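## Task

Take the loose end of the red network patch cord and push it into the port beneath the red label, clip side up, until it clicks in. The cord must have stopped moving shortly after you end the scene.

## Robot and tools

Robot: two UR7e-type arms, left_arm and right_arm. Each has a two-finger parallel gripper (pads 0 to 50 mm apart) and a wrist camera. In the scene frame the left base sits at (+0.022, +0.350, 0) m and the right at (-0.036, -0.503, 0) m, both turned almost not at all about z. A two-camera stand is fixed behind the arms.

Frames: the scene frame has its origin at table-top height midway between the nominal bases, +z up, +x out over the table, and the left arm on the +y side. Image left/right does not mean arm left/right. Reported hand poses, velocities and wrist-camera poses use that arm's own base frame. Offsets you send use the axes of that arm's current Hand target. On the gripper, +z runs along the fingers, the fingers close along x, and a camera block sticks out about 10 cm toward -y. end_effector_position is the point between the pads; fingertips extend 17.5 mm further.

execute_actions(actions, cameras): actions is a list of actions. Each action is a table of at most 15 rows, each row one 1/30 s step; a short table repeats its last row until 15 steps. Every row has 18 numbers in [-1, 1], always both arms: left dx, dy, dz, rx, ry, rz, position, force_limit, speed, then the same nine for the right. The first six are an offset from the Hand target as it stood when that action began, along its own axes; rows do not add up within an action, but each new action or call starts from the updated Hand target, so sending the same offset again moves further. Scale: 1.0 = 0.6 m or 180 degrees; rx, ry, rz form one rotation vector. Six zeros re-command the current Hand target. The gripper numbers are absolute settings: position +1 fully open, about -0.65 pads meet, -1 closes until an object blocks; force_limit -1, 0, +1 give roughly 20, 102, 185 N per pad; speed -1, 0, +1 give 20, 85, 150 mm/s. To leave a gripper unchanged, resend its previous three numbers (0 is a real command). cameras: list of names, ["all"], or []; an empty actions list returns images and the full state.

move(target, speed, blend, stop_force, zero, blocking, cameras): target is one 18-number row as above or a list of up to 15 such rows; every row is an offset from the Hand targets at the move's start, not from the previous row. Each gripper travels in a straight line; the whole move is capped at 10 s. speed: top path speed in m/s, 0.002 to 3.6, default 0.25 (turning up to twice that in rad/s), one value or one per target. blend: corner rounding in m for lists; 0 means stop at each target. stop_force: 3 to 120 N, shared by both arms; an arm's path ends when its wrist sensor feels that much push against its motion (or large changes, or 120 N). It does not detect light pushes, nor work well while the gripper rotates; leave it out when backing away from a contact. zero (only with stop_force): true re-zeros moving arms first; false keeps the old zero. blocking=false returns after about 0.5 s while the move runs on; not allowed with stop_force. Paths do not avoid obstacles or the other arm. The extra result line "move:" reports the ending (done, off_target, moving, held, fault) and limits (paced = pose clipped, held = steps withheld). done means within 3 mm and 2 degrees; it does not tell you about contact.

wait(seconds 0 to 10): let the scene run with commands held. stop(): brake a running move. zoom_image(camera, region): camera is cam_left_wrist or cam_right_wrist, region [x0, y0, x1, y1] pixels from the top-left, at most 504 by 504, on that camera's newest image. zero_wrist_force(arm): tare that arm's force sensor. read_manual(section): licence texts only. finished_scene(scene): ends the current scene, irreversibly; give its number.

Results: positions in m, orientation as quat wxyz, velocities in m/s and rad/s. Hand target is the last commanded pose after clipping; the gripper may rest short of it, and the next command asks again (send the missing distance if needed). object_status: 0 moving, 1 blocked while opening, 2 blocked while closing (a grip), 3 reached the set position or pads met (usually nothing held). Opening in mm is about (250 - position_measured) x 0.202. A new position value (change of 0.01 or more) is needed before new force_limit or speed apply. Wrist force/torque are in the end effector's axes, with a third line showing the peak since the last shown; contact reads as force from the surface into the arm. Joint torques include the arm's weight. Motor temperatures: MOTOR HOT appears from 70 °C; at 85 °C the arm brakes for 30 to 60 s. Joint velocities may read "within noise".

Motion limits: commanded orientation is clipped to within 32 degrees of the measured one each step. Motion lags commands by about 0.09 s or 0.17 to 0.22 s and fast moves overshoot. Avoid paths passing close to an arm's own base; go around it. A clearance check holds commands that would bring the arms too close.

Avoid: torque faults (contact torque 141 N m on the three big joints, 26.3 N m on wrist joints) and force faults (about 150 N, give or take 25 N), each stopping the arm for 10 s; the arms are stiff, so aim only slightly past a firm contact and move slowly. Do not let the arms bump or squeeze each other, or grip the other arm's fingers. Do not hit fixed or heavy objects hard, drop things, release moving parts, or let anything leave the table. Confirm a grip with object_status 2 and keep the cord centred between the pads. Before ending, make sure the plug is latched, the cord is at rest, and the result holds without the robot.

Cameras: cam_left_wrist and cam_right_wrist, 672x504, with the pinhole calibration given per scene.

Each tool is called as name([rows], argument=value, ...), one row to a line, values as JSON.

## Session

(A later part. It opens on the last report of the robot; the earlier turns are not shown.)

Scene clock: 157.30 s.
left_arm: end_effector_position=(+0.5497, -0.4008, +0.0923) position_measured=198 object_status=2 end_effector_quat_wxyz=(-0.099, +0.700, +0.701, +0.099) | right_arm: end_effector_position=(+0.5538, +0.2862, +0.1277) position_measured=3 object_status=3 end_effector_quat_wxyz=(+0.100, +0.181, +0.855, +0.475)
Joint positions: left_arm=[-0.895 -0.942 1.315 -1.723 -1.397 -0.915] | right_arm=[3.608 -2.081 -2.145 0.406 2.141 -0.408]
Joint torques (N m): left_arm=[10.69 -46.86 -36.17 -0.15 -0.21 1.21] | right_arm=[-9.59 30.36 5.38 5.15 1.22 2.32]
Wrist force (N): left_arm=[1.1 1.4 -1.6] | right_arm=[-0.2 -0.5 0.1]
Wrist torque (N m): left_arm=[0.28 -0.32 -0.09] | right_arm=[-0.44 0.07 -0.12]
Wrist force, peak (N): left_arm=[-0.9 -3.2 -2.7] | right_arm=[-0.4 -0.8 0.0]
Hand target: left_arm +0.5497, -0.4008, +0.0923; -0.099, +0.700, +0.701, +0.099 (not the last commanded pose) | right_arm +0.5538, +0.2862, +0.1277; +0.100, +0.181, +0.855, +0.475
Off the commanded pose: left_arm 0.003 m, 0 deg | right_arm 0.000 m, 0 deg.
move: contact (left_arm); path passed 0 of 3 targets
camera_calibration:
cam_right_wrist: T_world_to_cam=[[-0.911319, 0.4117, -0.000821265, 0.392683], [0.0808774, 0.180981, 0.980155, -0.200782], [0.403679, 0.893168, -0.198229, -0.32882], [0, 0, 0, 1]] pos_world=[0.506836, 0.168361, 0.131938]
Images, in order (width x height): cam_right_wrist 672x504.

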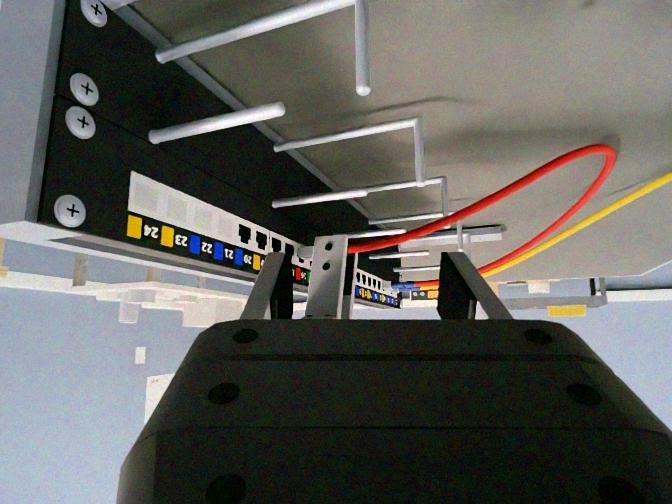

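move([
  [0,-0.004,0,0,0,0,-1,0.3,-0.8,0,0,0,0,0,0,1,1,1],
  [-0.0024,-0.004,-0.0012,0,0,0,-1,0.3,-0.8,0,0,0,0,0,0,1,1,1],
], speed=0.02)

move(target=[0,0.012,0,0,0,0,-1,0.3,-0.8,0,0,0,0,0,0,1,1,1], speed=0.008, stop_force=5, cameras=["cam_right_wrist"])

zoom_image(camera="cam_right_wrist", region=[286, 238, 320, 268])

Scene clock: 164.80 s.
left_arm: end_effector_position=(+0.5473, -0.4024, +0.0926) position_measured=198 object_status=2 end_effector_quat_wxyz=(-0.099, +0.700, +0.701, +0.099) | right_arm: end_effector_position=(+0.5538, +0.2862, +0.1277) position_measured=3 object_status=3 end_effector_quat_wxyz=(+0.100, +0.181, +0.855, +0.475)
Joint positions: left_arm=[-0.899 -0.944 1.317 -1.722 -1.398 -0.919] | right_arm=[3.608 -2.081 -2.145 0.406 2.141 -0.408]
Joint torques (N m): left_arm=[-10.46 -46.64 -37.47 0.15 -1.12 -1.35] | right_arm=[-8.73 30.32 4.24 5.1 0.55 2.25]
Wrist force (N): left_arm=[1.1 1.2 -1.4] | right_arm=[-0.1 -0.5 0.1]
Wrist torque (N m): left_arm=[0.26 -0.31 -0.03] | right_arm=[-0.44 0.05 -0.13]
Wrist force, peak (N): left_arm=[1.7 1.4 -1.6] | right_arm=[-0.4 -0.8 0.1]
Hand target: left_arm +0.5473, -0.4024, +0.0926; -0.099, +0.700, +0.701, +0.099 | right_arm +0.5538, +0.2862, +0.1277; +0.100, +0.181, +0.855, +0.475
Off the commanded pose: left_arm 0.000 m, 0 deg | right_arm 0.000 m, 0 deg.
move: done

Scene clock: 166.37 s.
left_arm: end_effector_position=(+0.5504, -0.4024, +0.0926) position_measured=198 object_status=2 end_effector_quat_wxyz=(-0.099, +0.700, +0.701, +0.099) | right_arm: end_effector_position=(+0.5538, +0.2862, +0.1277) position_measured=3 object_status=3 end_effector_quat_wxyz=(+0.100, +0.181, +0.855, +0.475)
Joint positions: left_arm=[-0.895 -0.938 1.308 -1.719 -1.397 -0.916] | right_arm=[3.608 -2.081 -2.145 0.406 2.141 -0.408]
Joint torques (N m): left_arm=[-11.5 -65.24 -11.92 -4.66 -0.66 -1.6] | right_arm=[-7.83 30.46 4.87 5.07 0.31 2.28]
Wrist force (N): left_arm=[2.4 1.2 -1.4] | right_arm=[-0.3 -0.8 0.0]
Wrist torque (N m): left_arm=[0.25 -0.34 -0.16] | right_arm=[-0.49 0.08 -0.12]
Wrist force, peak (N): left_arm=[4.4 -3.7 -1.2] | right_arm=[-0.3 -0.8 0.0]
Hand target: left_arm +0.5504, -0.4024, +0.0926; -0.099, +0.700, +0.701, +0.099 (not the last commanded pose) | right_arm +0.5538, +0.2862, +0.1277; +0.100, +0.181, +0.855, +0.475
Off the commanded pose: left_arm 0.004 m, 0 deg | right_arm 0.000 m, 0 deg.
move: contact (left_arm)
camera_calibration:
cam_right_wrist: T_world_to_cam=[[-0.911319, 0.4117, -0.000821265, 0.392683], [0.0808774, 0.180981, 0.980155, -0.200782], [0.403679, 0.893168, -0.198229, -0.32882], [0, 0, 0, 1]] pos_world=[0.506836, 0.168361, 0.131938]
Images, in order (width x height): cam_right_wrist 672x504.

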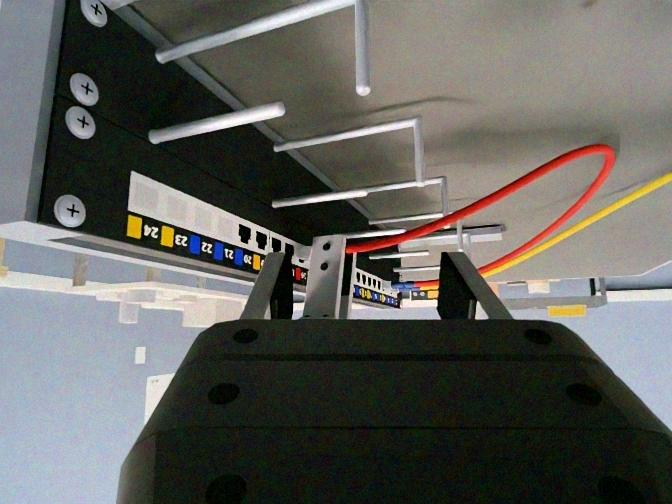

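Scaled by 14.824 from the camera's 672x504 image, which has a finer 960x720 frame.

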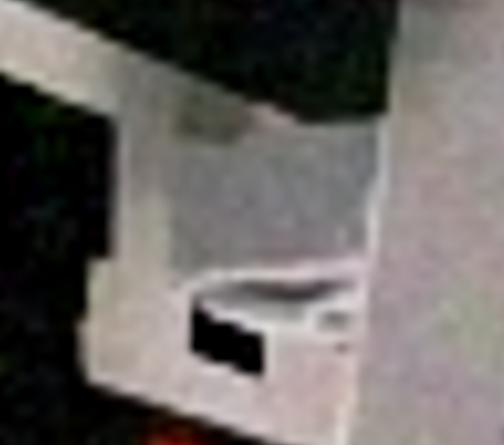

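move([
  [0,0.0017,0,0,0,0,-1,0.3,-0.8,0,0,0,0,0,0,1,1,1],
  [0,0.0017,0.0012,0,0,0,-1,0.3,-0.8,0,0,0,0,0,0,1,1,1],
  [0.001,0.0017,0.0012,0,0,0,-1,0.3,-0.8,0,0,0,0,0,0,1,1,1],
  [0.001,0.002,-0.0008,0,0,0,-1,0.3,-0.8,0,0,0,0,0,0,1,1,1],
  [-0.001,0.002,-0.0008,0,0,0,-1,0.3,-0.8,0,0,0,0,0,0,1,1,1],
  [-0.001,0.002,0.0008,0,0,0,-1,0.3,-0.8,0,0,0,0,0,0,1,1,1],
  [0,0.002,0,0,0,0,-1,0.3,-0.8,0,0,0,0,0,0,1,1,1],
], speed=0.005, blend=[0.0003,0.0003,0.0003,0.0003,0.0003,0.0003,0], cameras=["cam_right_wrist"])

zoom_image(camera="cam_right_wrist", region=[286, 238, 320, 268])

Scene clock: 173.20 s.
left_arm: end_effector_position=(+0.5516, -0.4026, +0.0925) position_measured=198 object_status=2 end_effector_quat_wxyz=(-0.099, +0.700, +0.700, +0.099) | right_arm: end_effector_position=(+0.5538, +0.2862, +0.1277) position_measured=3 object_status=3 end_effector_quat_wxyz=(+0.100, +0.181, +0.855, +0.475)
Joint positions: left_arm=[-0.894 -0.936 1.304 -1.718 -1.397 -0.914] | right_arm=[3.608 -2.081 -2.145 0.406 2.141 -0.408]
Joint torques (N m): left_arm=[6.16 -64.55 -11.64 -2.3 -0.99 1.47] | right_arm=[-7 30.19 5.46 5.13 -0.14 2.37]
Wrist force (N): left_arm=[5.6 4.3 -1.9] | right_arm=[-0.2 -0.6 0.1]
Wrist torque (N m): left_arm=[0.30 -0.21 -0.22] | right_arm=[-0.45 0.06 -0.13]
Wrist force, peak (N): left_arm=[12.2 -3.9 -2.6] | right_arm=[-0.4 -0.7 0.1]
Hand target: left_arm +0.5516, -0.4024, +0.0926; -0.099, +0.700, +0.701, +0.099 | right_arm +0.5538, +0.2862, +0.1277; +0.100, +0.181, +0.855, +0.475
Off the commanded pose: left_arm 0.000 m, 0 deg | right_arm 0.000 m, 0 deg.
move: done
camera_calibration:
cam_right_wrist: T_world_to_cam=[[-0.911319, 0.4117, -0.000821265, 0.392683], [0.0808774, 0.180981, 0.980155, -0.200782], [0.403679, 0.893168, -0.198229, -0.32882], [0, 0, 0, 1]] pos_world=[0.506836, 0.168361, 0.131938]
Images, in order (width x height): cam_right_wrist 672x504.

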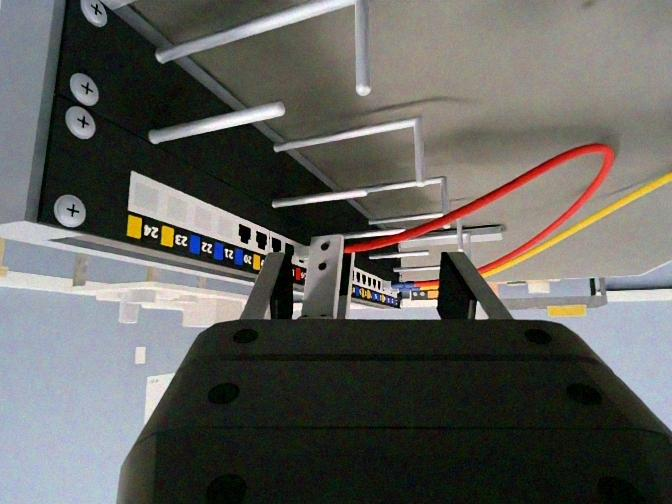

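Scaled by 14.824 from the camera's 672x504 image, which has a finer 960x720 frame.

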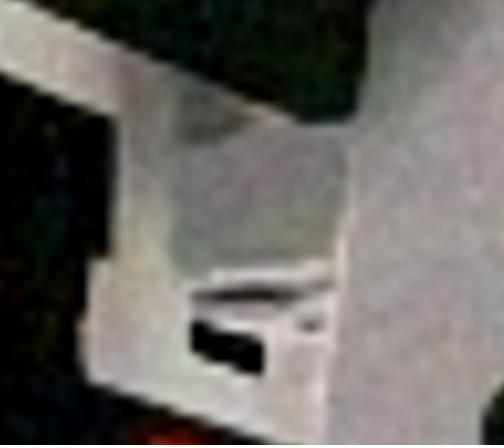

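move(target=[0.0004,0.0167,0,0,0,0,-1,0.3,-0.8,0,0,0,0,0,0,1,1,1], speed=0.01, stop_force=12)

Scene clock: 177.03 s.
left_arm: end_effector_position=(+0.5590, -0.4022, +0.0927) position_measured=198 object_status=2 end_effector_quat_wxyz=(-0.099, +0.700, +0.701, +0.099) | right_arm: end_effector_position=(+0.5538, +0.2862, +0.1277) position_measured=3 object_status=3 end_effector_quat_wxyz=(+0.100, +0.181, +0.855, +0.475)
Joint positions: left_arm=[-0.886 -0.923 1.283 -1.711 -1.395 -0.906] | right_arm=[3.608 -2.081 -2.145 0.406 2.141 -0.408]
Joint torques (N m): left_arm=[-10.08 -65.46 -12.4 -5.51 0.79 -1.4] | right_arm=[-3.54 30.86 5.5 5.13 0.11 2.25]
Wrist force (N): left_arm=[5.2 -8.1 -4.2] | right_arm=[-0.3 -0.4 0.1]
Wrist torque (N m): left_arm=[-0.04 -0.25 -0.18] | right_arm=[-0.44 0.07 -0.12]
Wrist force, peak (N): left_arm=[7.4 -19.2 -5.2] | right_arm=[-0.5 -0.7 0.0]
Hand target: left_arm +0.5589, -0.4022, +0.0927; -0.099, +0.700, +0.701, +0.099 (not the last commanded pose) | right_arm +0.5538, +0.2862, +0.1277; +0.100, +0.181, +0.855, +0.475
Off the commanded pose: left_arm 0.003 m, 0 deg | right_arm 0.000 m, 0 deg.
move: contact (left_arm)

move(target=[0,0.0133,0,0,0,0,-1,0.3,-0.8,0,0,0,0,0,0,1,1,1], speed=0.008, stop_force=40, cameras=["all"])

zoom_image(camera="cam_right_wrist", region=[276, 228, 330, 278])

Scene clock: 181.03 s.
left_arm: end_effector_position=(+0.5669, -0.4022, +0.0927) position_measured=198 object_status=2 end_effector_quat_wxyz=(-0.099, +0.700, +0.701, +0.099) | right_arm: end_effector_position=(+0.5538, +0.2862, +0.1277) position_measured=3 object_status=3 end_effector_quat_wxyz=(+0.100, +0.181, +0.855, +0.475)
Joint positions: left_arm=[-0.878 -0.909 1.259 -1.703 -1.394 -0.898] | right_arm=[3.608 -2.081 -2.145 0.406 2.141 -0.408]
Joint torques (N m): left_arm=[23.2 -44.5 -44.55 -5.39 9.83 1.69] | right_arm=[-3.41 30.83 5.45 5.23 0.14 2.11]
Wrist force (N): left_arm=[3.0 -36.2 -8.8] | right_arm=[-0.3 -0.7 0.3]
Wrist torque (N m): left_arm=[0.06 -0.28 -0.21] | right_arm=[-0.47 0.07 -0.12]
Wrist force, peak (N): left_arm=[12.4 -39.5 -7.6] | right_arm=[-0.3 -0.8 0.3]
Hand target: left_arm +0.5669, -0.4022, +0.0927; -0.099, +0.700, +0.701, +0.099 | right_arm +0.5538, +0.2862, +0.1277; +0.100, +0.181, +0.855, +0.475
Off the commanded pose: left_arm 0.000 m, 0 deg | right_arm 0.000 m, 0 deg.
move: done
camera_calibration:
cam_left_wrist: T_world_to_cam=[[-0.000698311, 0.958653, 0.284578, 0.370443], [0.935241, -0.100118, 0.33956, -0.591336], [0.354012, 0.266386, -0.896501, 0.123631], [0, 0, 0, 1]] pos_world=[0.509534, -0.447263, 0.20621]
cam_right_wrist: T_world_to_cam=[[-0.911319, 0.4117, -0.000821265, 0.392683], [0.0808774, 0.180981, 0.980155, -0.200782], [0.403679, 0.893168, -0.198229, -0.32882], [0, 0, 0, 1]] pos_world=[0.506836, 0.168361, 0.131938]

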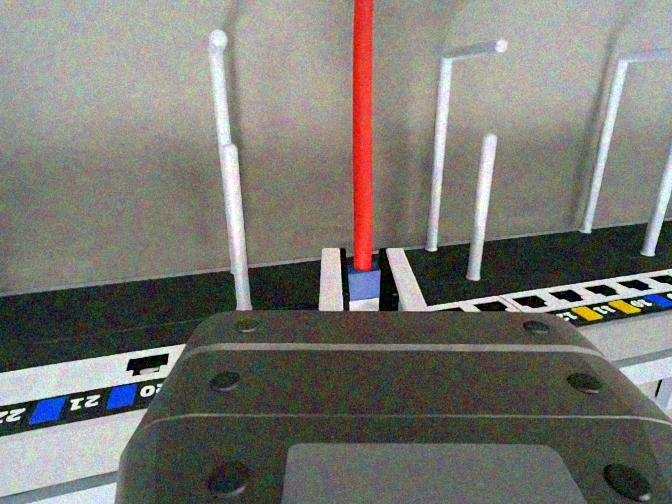

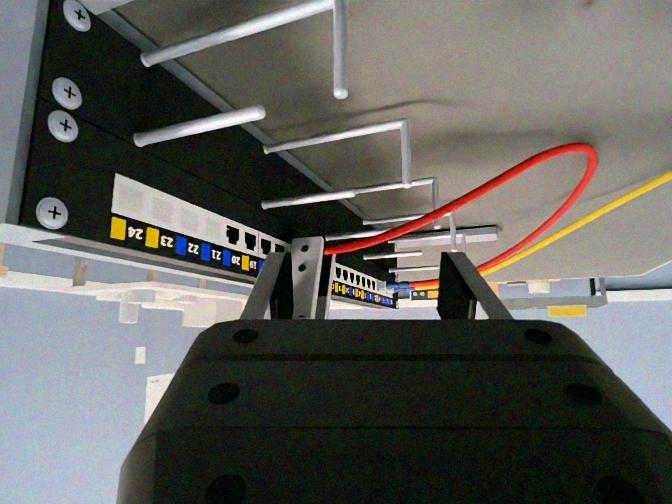

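Scaled by 9.333 from the camera's 672x504 image, which has a finer 960x720 frame.

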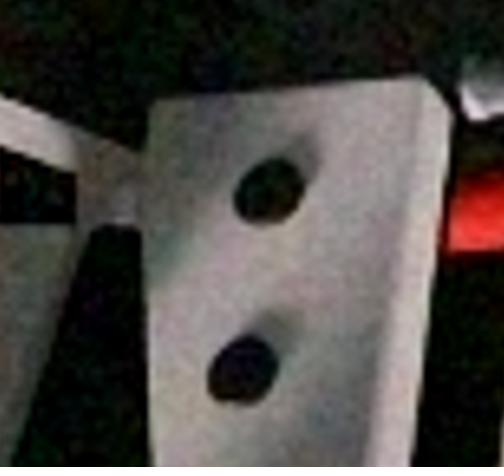

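move([
  [0.001,0.0012,0,0,0,0.006,-1,0.3,-0.8,0,0,0,0,0,0,1,1,1],
  [-0.001,0.0024,0,0,0,-0.006,-1,0.3,-0.8,0,0,0,0,0,0,1,1,1],
  [0,0.0036,0.001,0.006,0,0,-1,0.3,-0.8,0,0,0,0,0,0,1,1,1],
  [0,0.0048,0,0,0,0,-1,0.3,-0.8,0,0,0,0,0,0,1,1,1],
], speed=0.02, blend=[0.0003,0.0003,0.0003,0])

move(target=[0,-0.01,0,0,0,0,-1,0.3,-0.8,0,0,0,0,0,0,1,1,1], speed=0.008, cameras=["all"])

zoom_image(camera="cam_right_wrist", region=[276, 228, 330, 278])

Scene clock: 190.27 s.
left_arm: end_effector_position=(+0.5698, -0.4022, +0.0926) position_measured=198 object_status=2 end_effector_quat_wxyz=(-0.099, +0.700, +0.701, +0.099) end_effector_velocity=(+0.004, +0.000, +0.001) end_effector_angular_velocity=(+0.001, -0.014, -0.003) | right_arm: end_effector_position=(+0.5538, +0.2862, +0.1277) position_measured=3 object_status=3 end_effector_quat_wxyz=(+0.100, +0.181, +0.855, +0.475)
Joint positions: left_arm=[-0.874 -0.904 1.25 -1.7 -1.393 -0.895] | right_arm=[3.608 -2.081 -2.145 0.406 2.141 -0.408]
Joint velocities: left_arm=[0 -0.001 0.001 -0.008 0.012 0] | right_arm=[within noise]
Joint torques (N m): left_arm=[4.06 -64.91 -17.01 -8.47 8.92 -1.54] | right_arm=[0.59 30.14 4.46 5.14 0.05 2.19]
Wrist force (N): left_arm=[1.5 -34.6 -7.2] | right_arm=[-0.2 -0.6 0.2]
Wrist torque (N m): left_arm=[0.07 -0.27 -0.08] | right_arm=[-0.47 0.06 -0.12]
Wrist force, peak (N): left_arm=[10.7 -59.8 -27.8] | right_arm=[-0.3 -0.8 0.2]
Hand target: left_arm +0.5698, -0.4022, +0.0927; -0.099, +0.700, +0.701, +0.099 | right_arm +0.5538, +0.2862, +0.1277; +0.100, +0.181, +0.855, +0.475
Off the commanded pose: left_arm 0.000 m, 0 deg | right_arm 0.000 m, 0 deg.
move: done

Scene clock: 191.30 s.
left_arm: end_effector_position=(+0.5639, -0.4022, +0.0927) position_measured=198 object_status=2 end_effector_quat_wxyz=(-0.099, +0.700, +0.701, +0.099) | right_arm: end_effector_position=(+0.5538, +0.2862, +0.1277) position_measured=3 object_status=3 end_effector_quat_wxyz=(+0.100, +0.181, +0.855, +0.475)
Joint positions: left_arm=[-0.881 -0.915 1.269 -1.706 -1.394 -0.901] | right_arm=[3.608 -2.081 -2.145 0.406 2.141 -0.408]
Joint torques (N m): left_arm=[-23.03 -65.32 -3.74 -0.37 -7.78 -1.39] | right_arm=[1.13 30.46 5.26 5.07 -0.09 2.24]
Wrist force (N): left_arm=[2.4 32.9 -2.3] | right_arm=[-0.2 -0.7 0.0]
Wrist torque (N m): left_arm=[0.55 -0.31 -0.01] | right_arm=[-0.47 0.06 -0.12]
Wrist force, peak (N): left_arm=[-1.9 34.5 -1.0] | right_arm=[-0.3 -0.8 0.1]
Hand target: left_arm +0.5638, -0.4022, +0.0927; -0.099, +0.700, +0.701, +0.099 | right_arm +0.5538, +0.2862, +0.1277; +0.100, +0.181, +0.855, +0.475
Off the commanded pose: left_arm 0.000 m, 0 deg | right_arm 0.000 m, 0 deg.
move: done
camera_calibration:
cam_left_wrist: T_world_to_cam=[[-0.000724569, 0.958655, 0.284569, 0.370458], [0.935241, -0.100091, 0.339568, -0.58852], [0.354012, 0.266386, -0.896501, 0.124693], [0, 0, 0, 1]] pos_world=[0.506534, -0.447263, 0.20621]
cam_right_wrist: T_world_to_cam=[[-0.911319, 0.4117, -0.000821265, 0.392683], [0.0808774, 0.180981, 0.980155, -0.200782], [0.403679, 0.893168, -0.198229, -0.32882], [0, 0, 0, 1]] pos_world=[0.506836, 0.168361, 0.131938]

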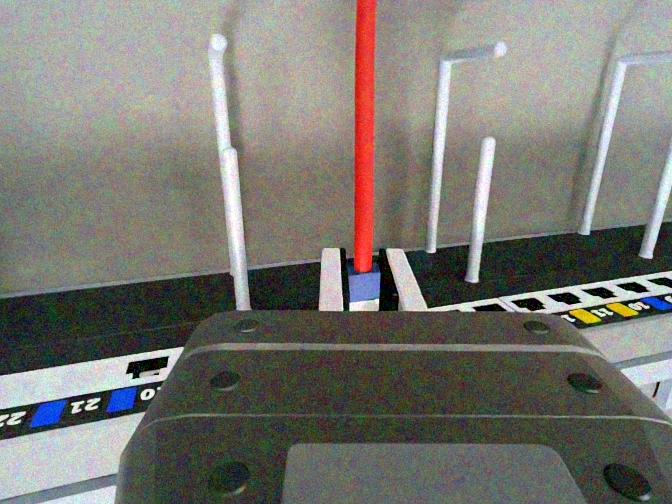

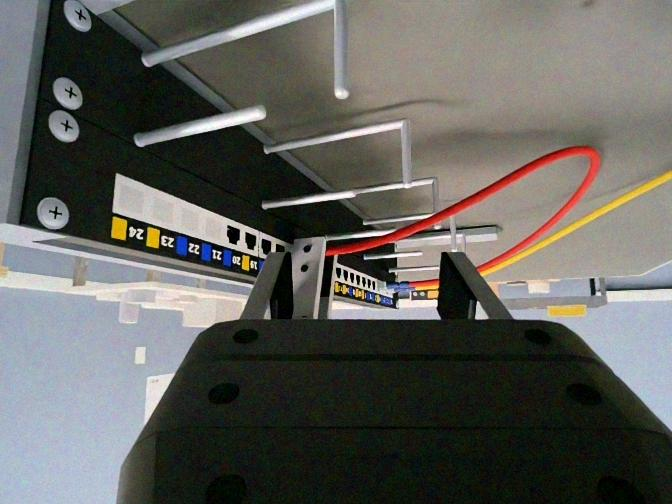

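Scaled by 9.333 from the camera's 672x504 image, which has a finer 960x720 frame.

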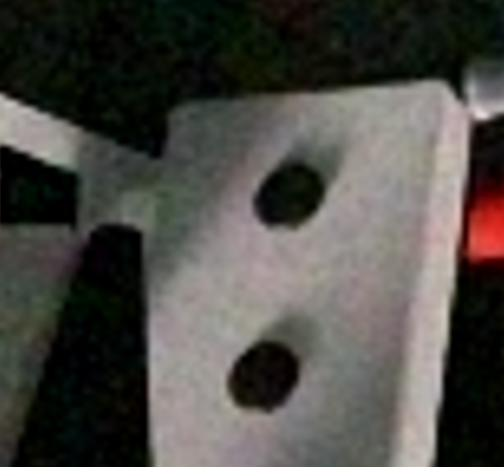

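move(target=[0,0.0025,0,0,0,0,-1,0.3,-0.8,0,0,0,0,0,0,1,1,1], speed=0.006)

move(target=[0,0,0,0,0,0,0,0.3,-1,0,0,0,0,0,0,1,1,1])

move([
  [0,0,-0.07,0,0,0,0,0.3,-1,0,0,0,0,0,0,1,1,1],
  [0,-0.1,-0.2,0,0,0,0,0.3,-1,0,0,0,0,0,0,1,1,1],
], speed=[0.05,0.15], blend=[0.01,0], cameras=["all"])

zoom_image(camera="cam_right_wrist", region=[260, 220, 360, 300])

zoom_image(camera="cam_left_wrist", region=[250, 200, 450, 320])

Scene clock: 199.13 s.
left_arm: end_effector_position=(+0.5652, -0.4023, +0.0926) position_measured=198 object_status=2 end_effector_quat_wxyz=(-0.099, +0.700, +0.700, +0.099) | right_arm: end_effector_position=(+0.5538, +0.2862, +0.1277) position_measured=3 object_status=3 end_effector_quat_wxyz=(+0.100, +0.181, +0.855, +0.475)
Joint positions: left_arm=[-0.879 -0.912 1.264 -1.704 -1.394 -0.9] | right_arm=[3.608 -2.081 -2.145 0.406 2.141 -0.408]
Joint torques (N m): left_arm=[10.96 -47.26 -38.94 -0.69 1.38 1.5] | right_arm=[2.03 31.01 5.4 5.09 -0.05 2.13]
Wrist force (N): left_arm=[3.4 -1.5 -0.8] | right_arm=[-0.2 -0.6 0.1]
Wrist torque (N m): left_arm=[0.20 -0.27 -0.19] | right_arm=[-0.46 0.06 -0.13]
Wrist force, peak (N): left_arm=[2.6 35.0 -2.2] | right_arm=[-0.5 -0.7 0.3]
Hand target: left_arm +0.5653, -0.4022, +0.0927; -0.099, +0.700, +0.701, +0.099 | right_arm +0.5538, +0.2862, +0.1277; +0.100, +0.181, +0.855, +0.475
Off the commanded pose: left_arm 0.000 m, 0 deg | right_arm 0.000 m, 0 deg.
move: done

Scene clock: 199.83 s.
left_arm: end_effector_position=(+0.5653, -0.4022, +0.0927) position_measured=152 object_status=0 end_effector_quat_wxyz=(-0.099, +0.700, +0.701, +0.099) | right_arm: end_effector_position=(+0.5538, +0.2862, +0.1277) position_measured=3 object_status=3 end_effector_quat_wxyz=(+0.100, +0.181, +0.855, +0.475)
Joint positions: left_arm=[-0.879 -0.912 1.264 -1.704 -1.394 -0.9] | right_arm=[3.608 -2.081 -2.145 0.406 2.141 -0.408]
Joint torques (N m): left_arm=[11.04 -48.88 -35.81 -2.09 2.12 1.4] | right_arm=[3.15 30.37 4.69 5.15 -0.02 1.96]
Wrist force (N): left_arm=[0.4 0.2 -1.7] | right_arm=[-0.3 -0.7 0.0]
Wrist torque (N m): left_arm=[0.11 -0.19 -0.13] | right_arm=[-0.47 0.07 -0.13]
Wrist force, peak (N): left_arm=[3.1 -4.0 -1.8] | right_arm=[-0.3 -0.8 0.2]
Hand target: left_arm +0.5653, -0.4022, +0.0927; -0.099, +0.700, +0.701, +0.099 | right_arm +0.5538, +0.2862, +0.1277; +0.100, +0.181, +0.855, +0.475
Off the commanded pose: left_arm 0.000 m, 0 deg | right_arm 0.000 m, 0 deg.
move: done

Scene clock: 201.83 s.
left_arm: end_effector_position=(+0.5054, -0.4355, +0.2079) position_measured=152 object_status=3 end_effector_quat_wxyz=(-0.099, +0.700, +0.701, +0.099) | right_arm: end_effector_position=(+0.5538, +0.2862, +0.1277) position_measured=3 object_status=3 end_effector_quat_wxyz=(+0.100, +0.181, +0.855, +0.475)
Joint positions: left_arm=[-0.974 -1.034 1.156 -1.459 -1.415 -0.993] | right_arm=[3.608 -2.081 -2.145 0.406 2.141 -0.408]
Joint torques (N m): left_arm=[-10.55 -64.66 -37.25 0.08 -1.42 -1.81] | right_arm=[3.64 30.67 6.02 5.13 -0.02 2.14]
Wrist force (N): left_arm=[0.8 0.5 -1.5] | right_arm=[-0.4 -0.7 0.2]
Wrist torque (N m): left_arm=[0.17 -0.25 -0.02] | right_arm=[-0.47 0.08 -0.12]
Wrist force, peak (N): left_arm=[0.7 -0.6 -3.0] | right_arm=[-0.3 -0.8 0.1]
Hand target: left_arm +0.5054, -0.4355, +0.2080; -0.099, +0.700, +0.701, +0.099 | right_arm +0.5538, +0.2862, +0.1277; +0.100, +0.181, +0.855, +0.475
Off the commanded pose: left_arm 0.000 m, 0 deg | right_arm 0.000 m, 0 deg.
move: done
camera_calibration:
cam_left_wrist: T_world_to_cam=[[-0.000732083, 0.958627, 0.284664, 0.369487], [0.935244, -0.100115, 0.339552, -0.576302], [0.354003, 0.266479, -0.896477, 0.257681], [0, 0, 0, 1]] pos_world=[0.448034, -0.480564, 0.32151]
cam_right_wrist: T_world_to_cam=[[-0.911319, 0.4117, -0.000821265, 0.392683], [0.0808774, 0.180981, 0.980155, -0.200782], [0.403679, 0.893168, -0.198229, -0.32882], [0, 0, 0, 1]] pos_world=[0.506836, 0.168361, 0.131938]

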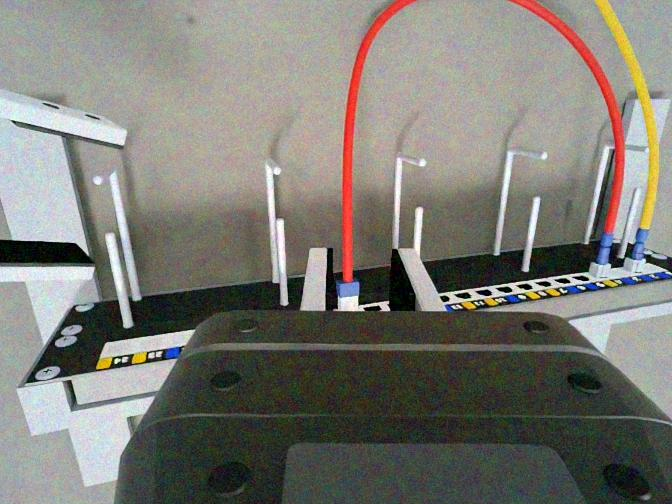

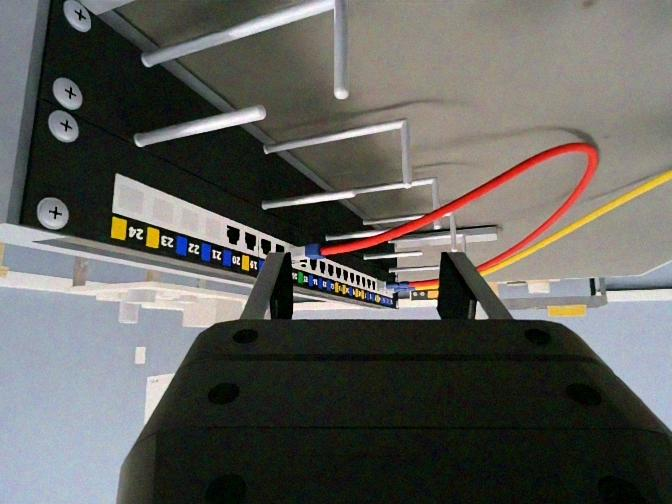

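Scaled by 5.040 from the camera's 672x504 image, which has a finer 960x720 frame.

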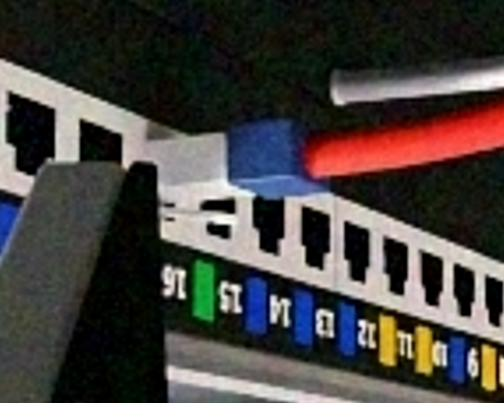

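Scaled by 2.520 from the camera's 672x504 image, which has a finer 960x720 frame.

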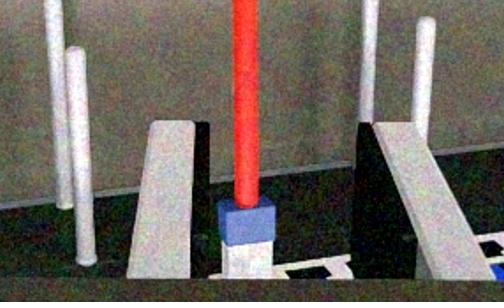

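move(target=[0,0,0,0,0,0,0,0.3,-1,0,0.0283,-0.0177,0,0,0,1,1,1], speed=0.2, cameras=["cam_right_wrist"])

zoom_image(camera="cam_right_wrist", region=[270, 200, 330, 250])

zoom_image(camera="cam_right_wrist", region=[360, 230, 430, 290])

Scene clock: 210.37 s.
left_arm: end_effector_position=(+0.5054, -0.4355, +0.2080) position_measured=152 object_status=3 end_effector_quat_wxyz=(-0.099, +0.700, +0.701, +0.099) | right_arm: end_effector_position=(+0.5538, +0.2861, +0.1477) position_measured=3 object_status=3 end_effector_quat_wxyz=(+0.100, +0.181, +0.855, +0.475)
Joint positions: left_arm=[-0.974 -1.034 1.156 -1.458 -1.415 -0.994] | right_arm=[3.608 -2.032 -2.14 0.352 2.141 -0.408]
Joint torques (N m): left_arm=[-10.88 -62.21 -38.5 0.29 -1.32 -1.44] | right_arm=[-13.01 46.37 30.11 1.4 2.21 -2.61]
Wrist force (N): left_arm=[0.8 0.7 -1.4] | right_arm=[0.0 -0.7 0.2]
Wrist torque (N m): left_arm=[0.20 -0.26 -0.02] | right_arm=[-0.49 0.00 -0.12]
Wrist force, peak (N): left_arm=[1.0 0.6 -2.0] | right_arm=[-0.2 -1.3 0.6]
Hand target: left_arm +0.5054, -0.4355, +0.2080; -0.099, +0.700, +0.701, +0.099 | right_arm +0.5538, +0.2861, +0.1477; +0.100, +0.181, +0.855, +0.475
Off the commanded pose: left_arm 0.000 m, 0 deg | right_arm 0.000 m, 0 deg.
move: done
camera_calibration:
cam_right_wrist: T_world_to_cam=[[-0.911312, 0.411716, -0.000731954, 0.39272], [0.0809602, 0.180944, 0.980156, -0.220403], [0.403678, 0.893168, -0.198229, -0.324766], [0, 0, 0, 1]] pos_world=[0.506836, 0.168262, 0.151939]
Images, in order (width x height): cam_right_wrist 672x504.

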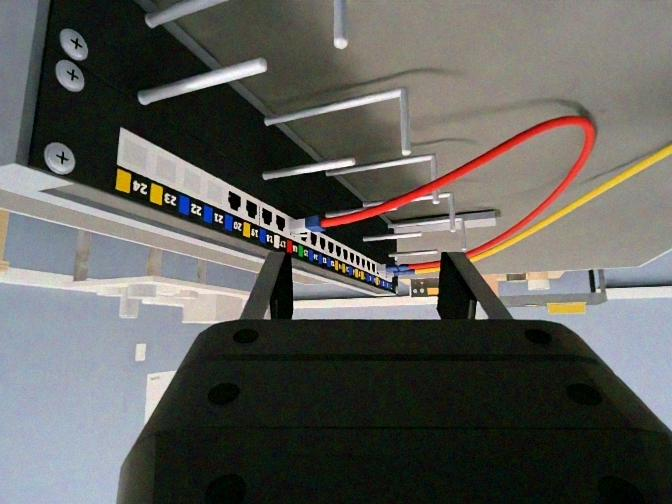

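Scaled by 8.400 from the camera's 672x504 image, which has a finer 960x720 frame.

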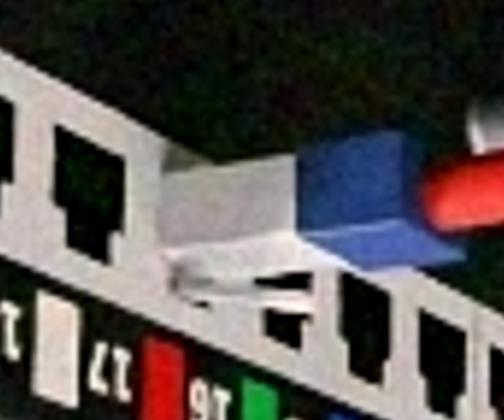

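Scaled by 7.200 from the camera's 672x504 image, which has a finer 960x720 frame.

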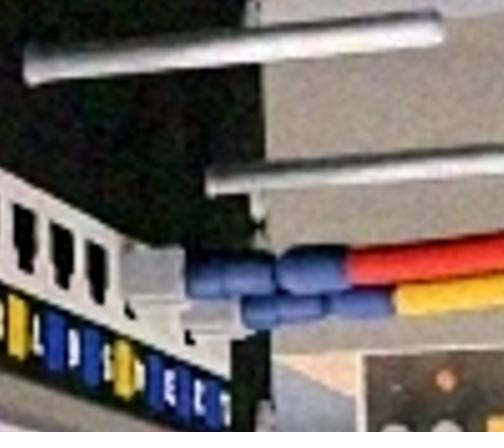

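finished_scene(scene=2)

The scene is finished: the task was done.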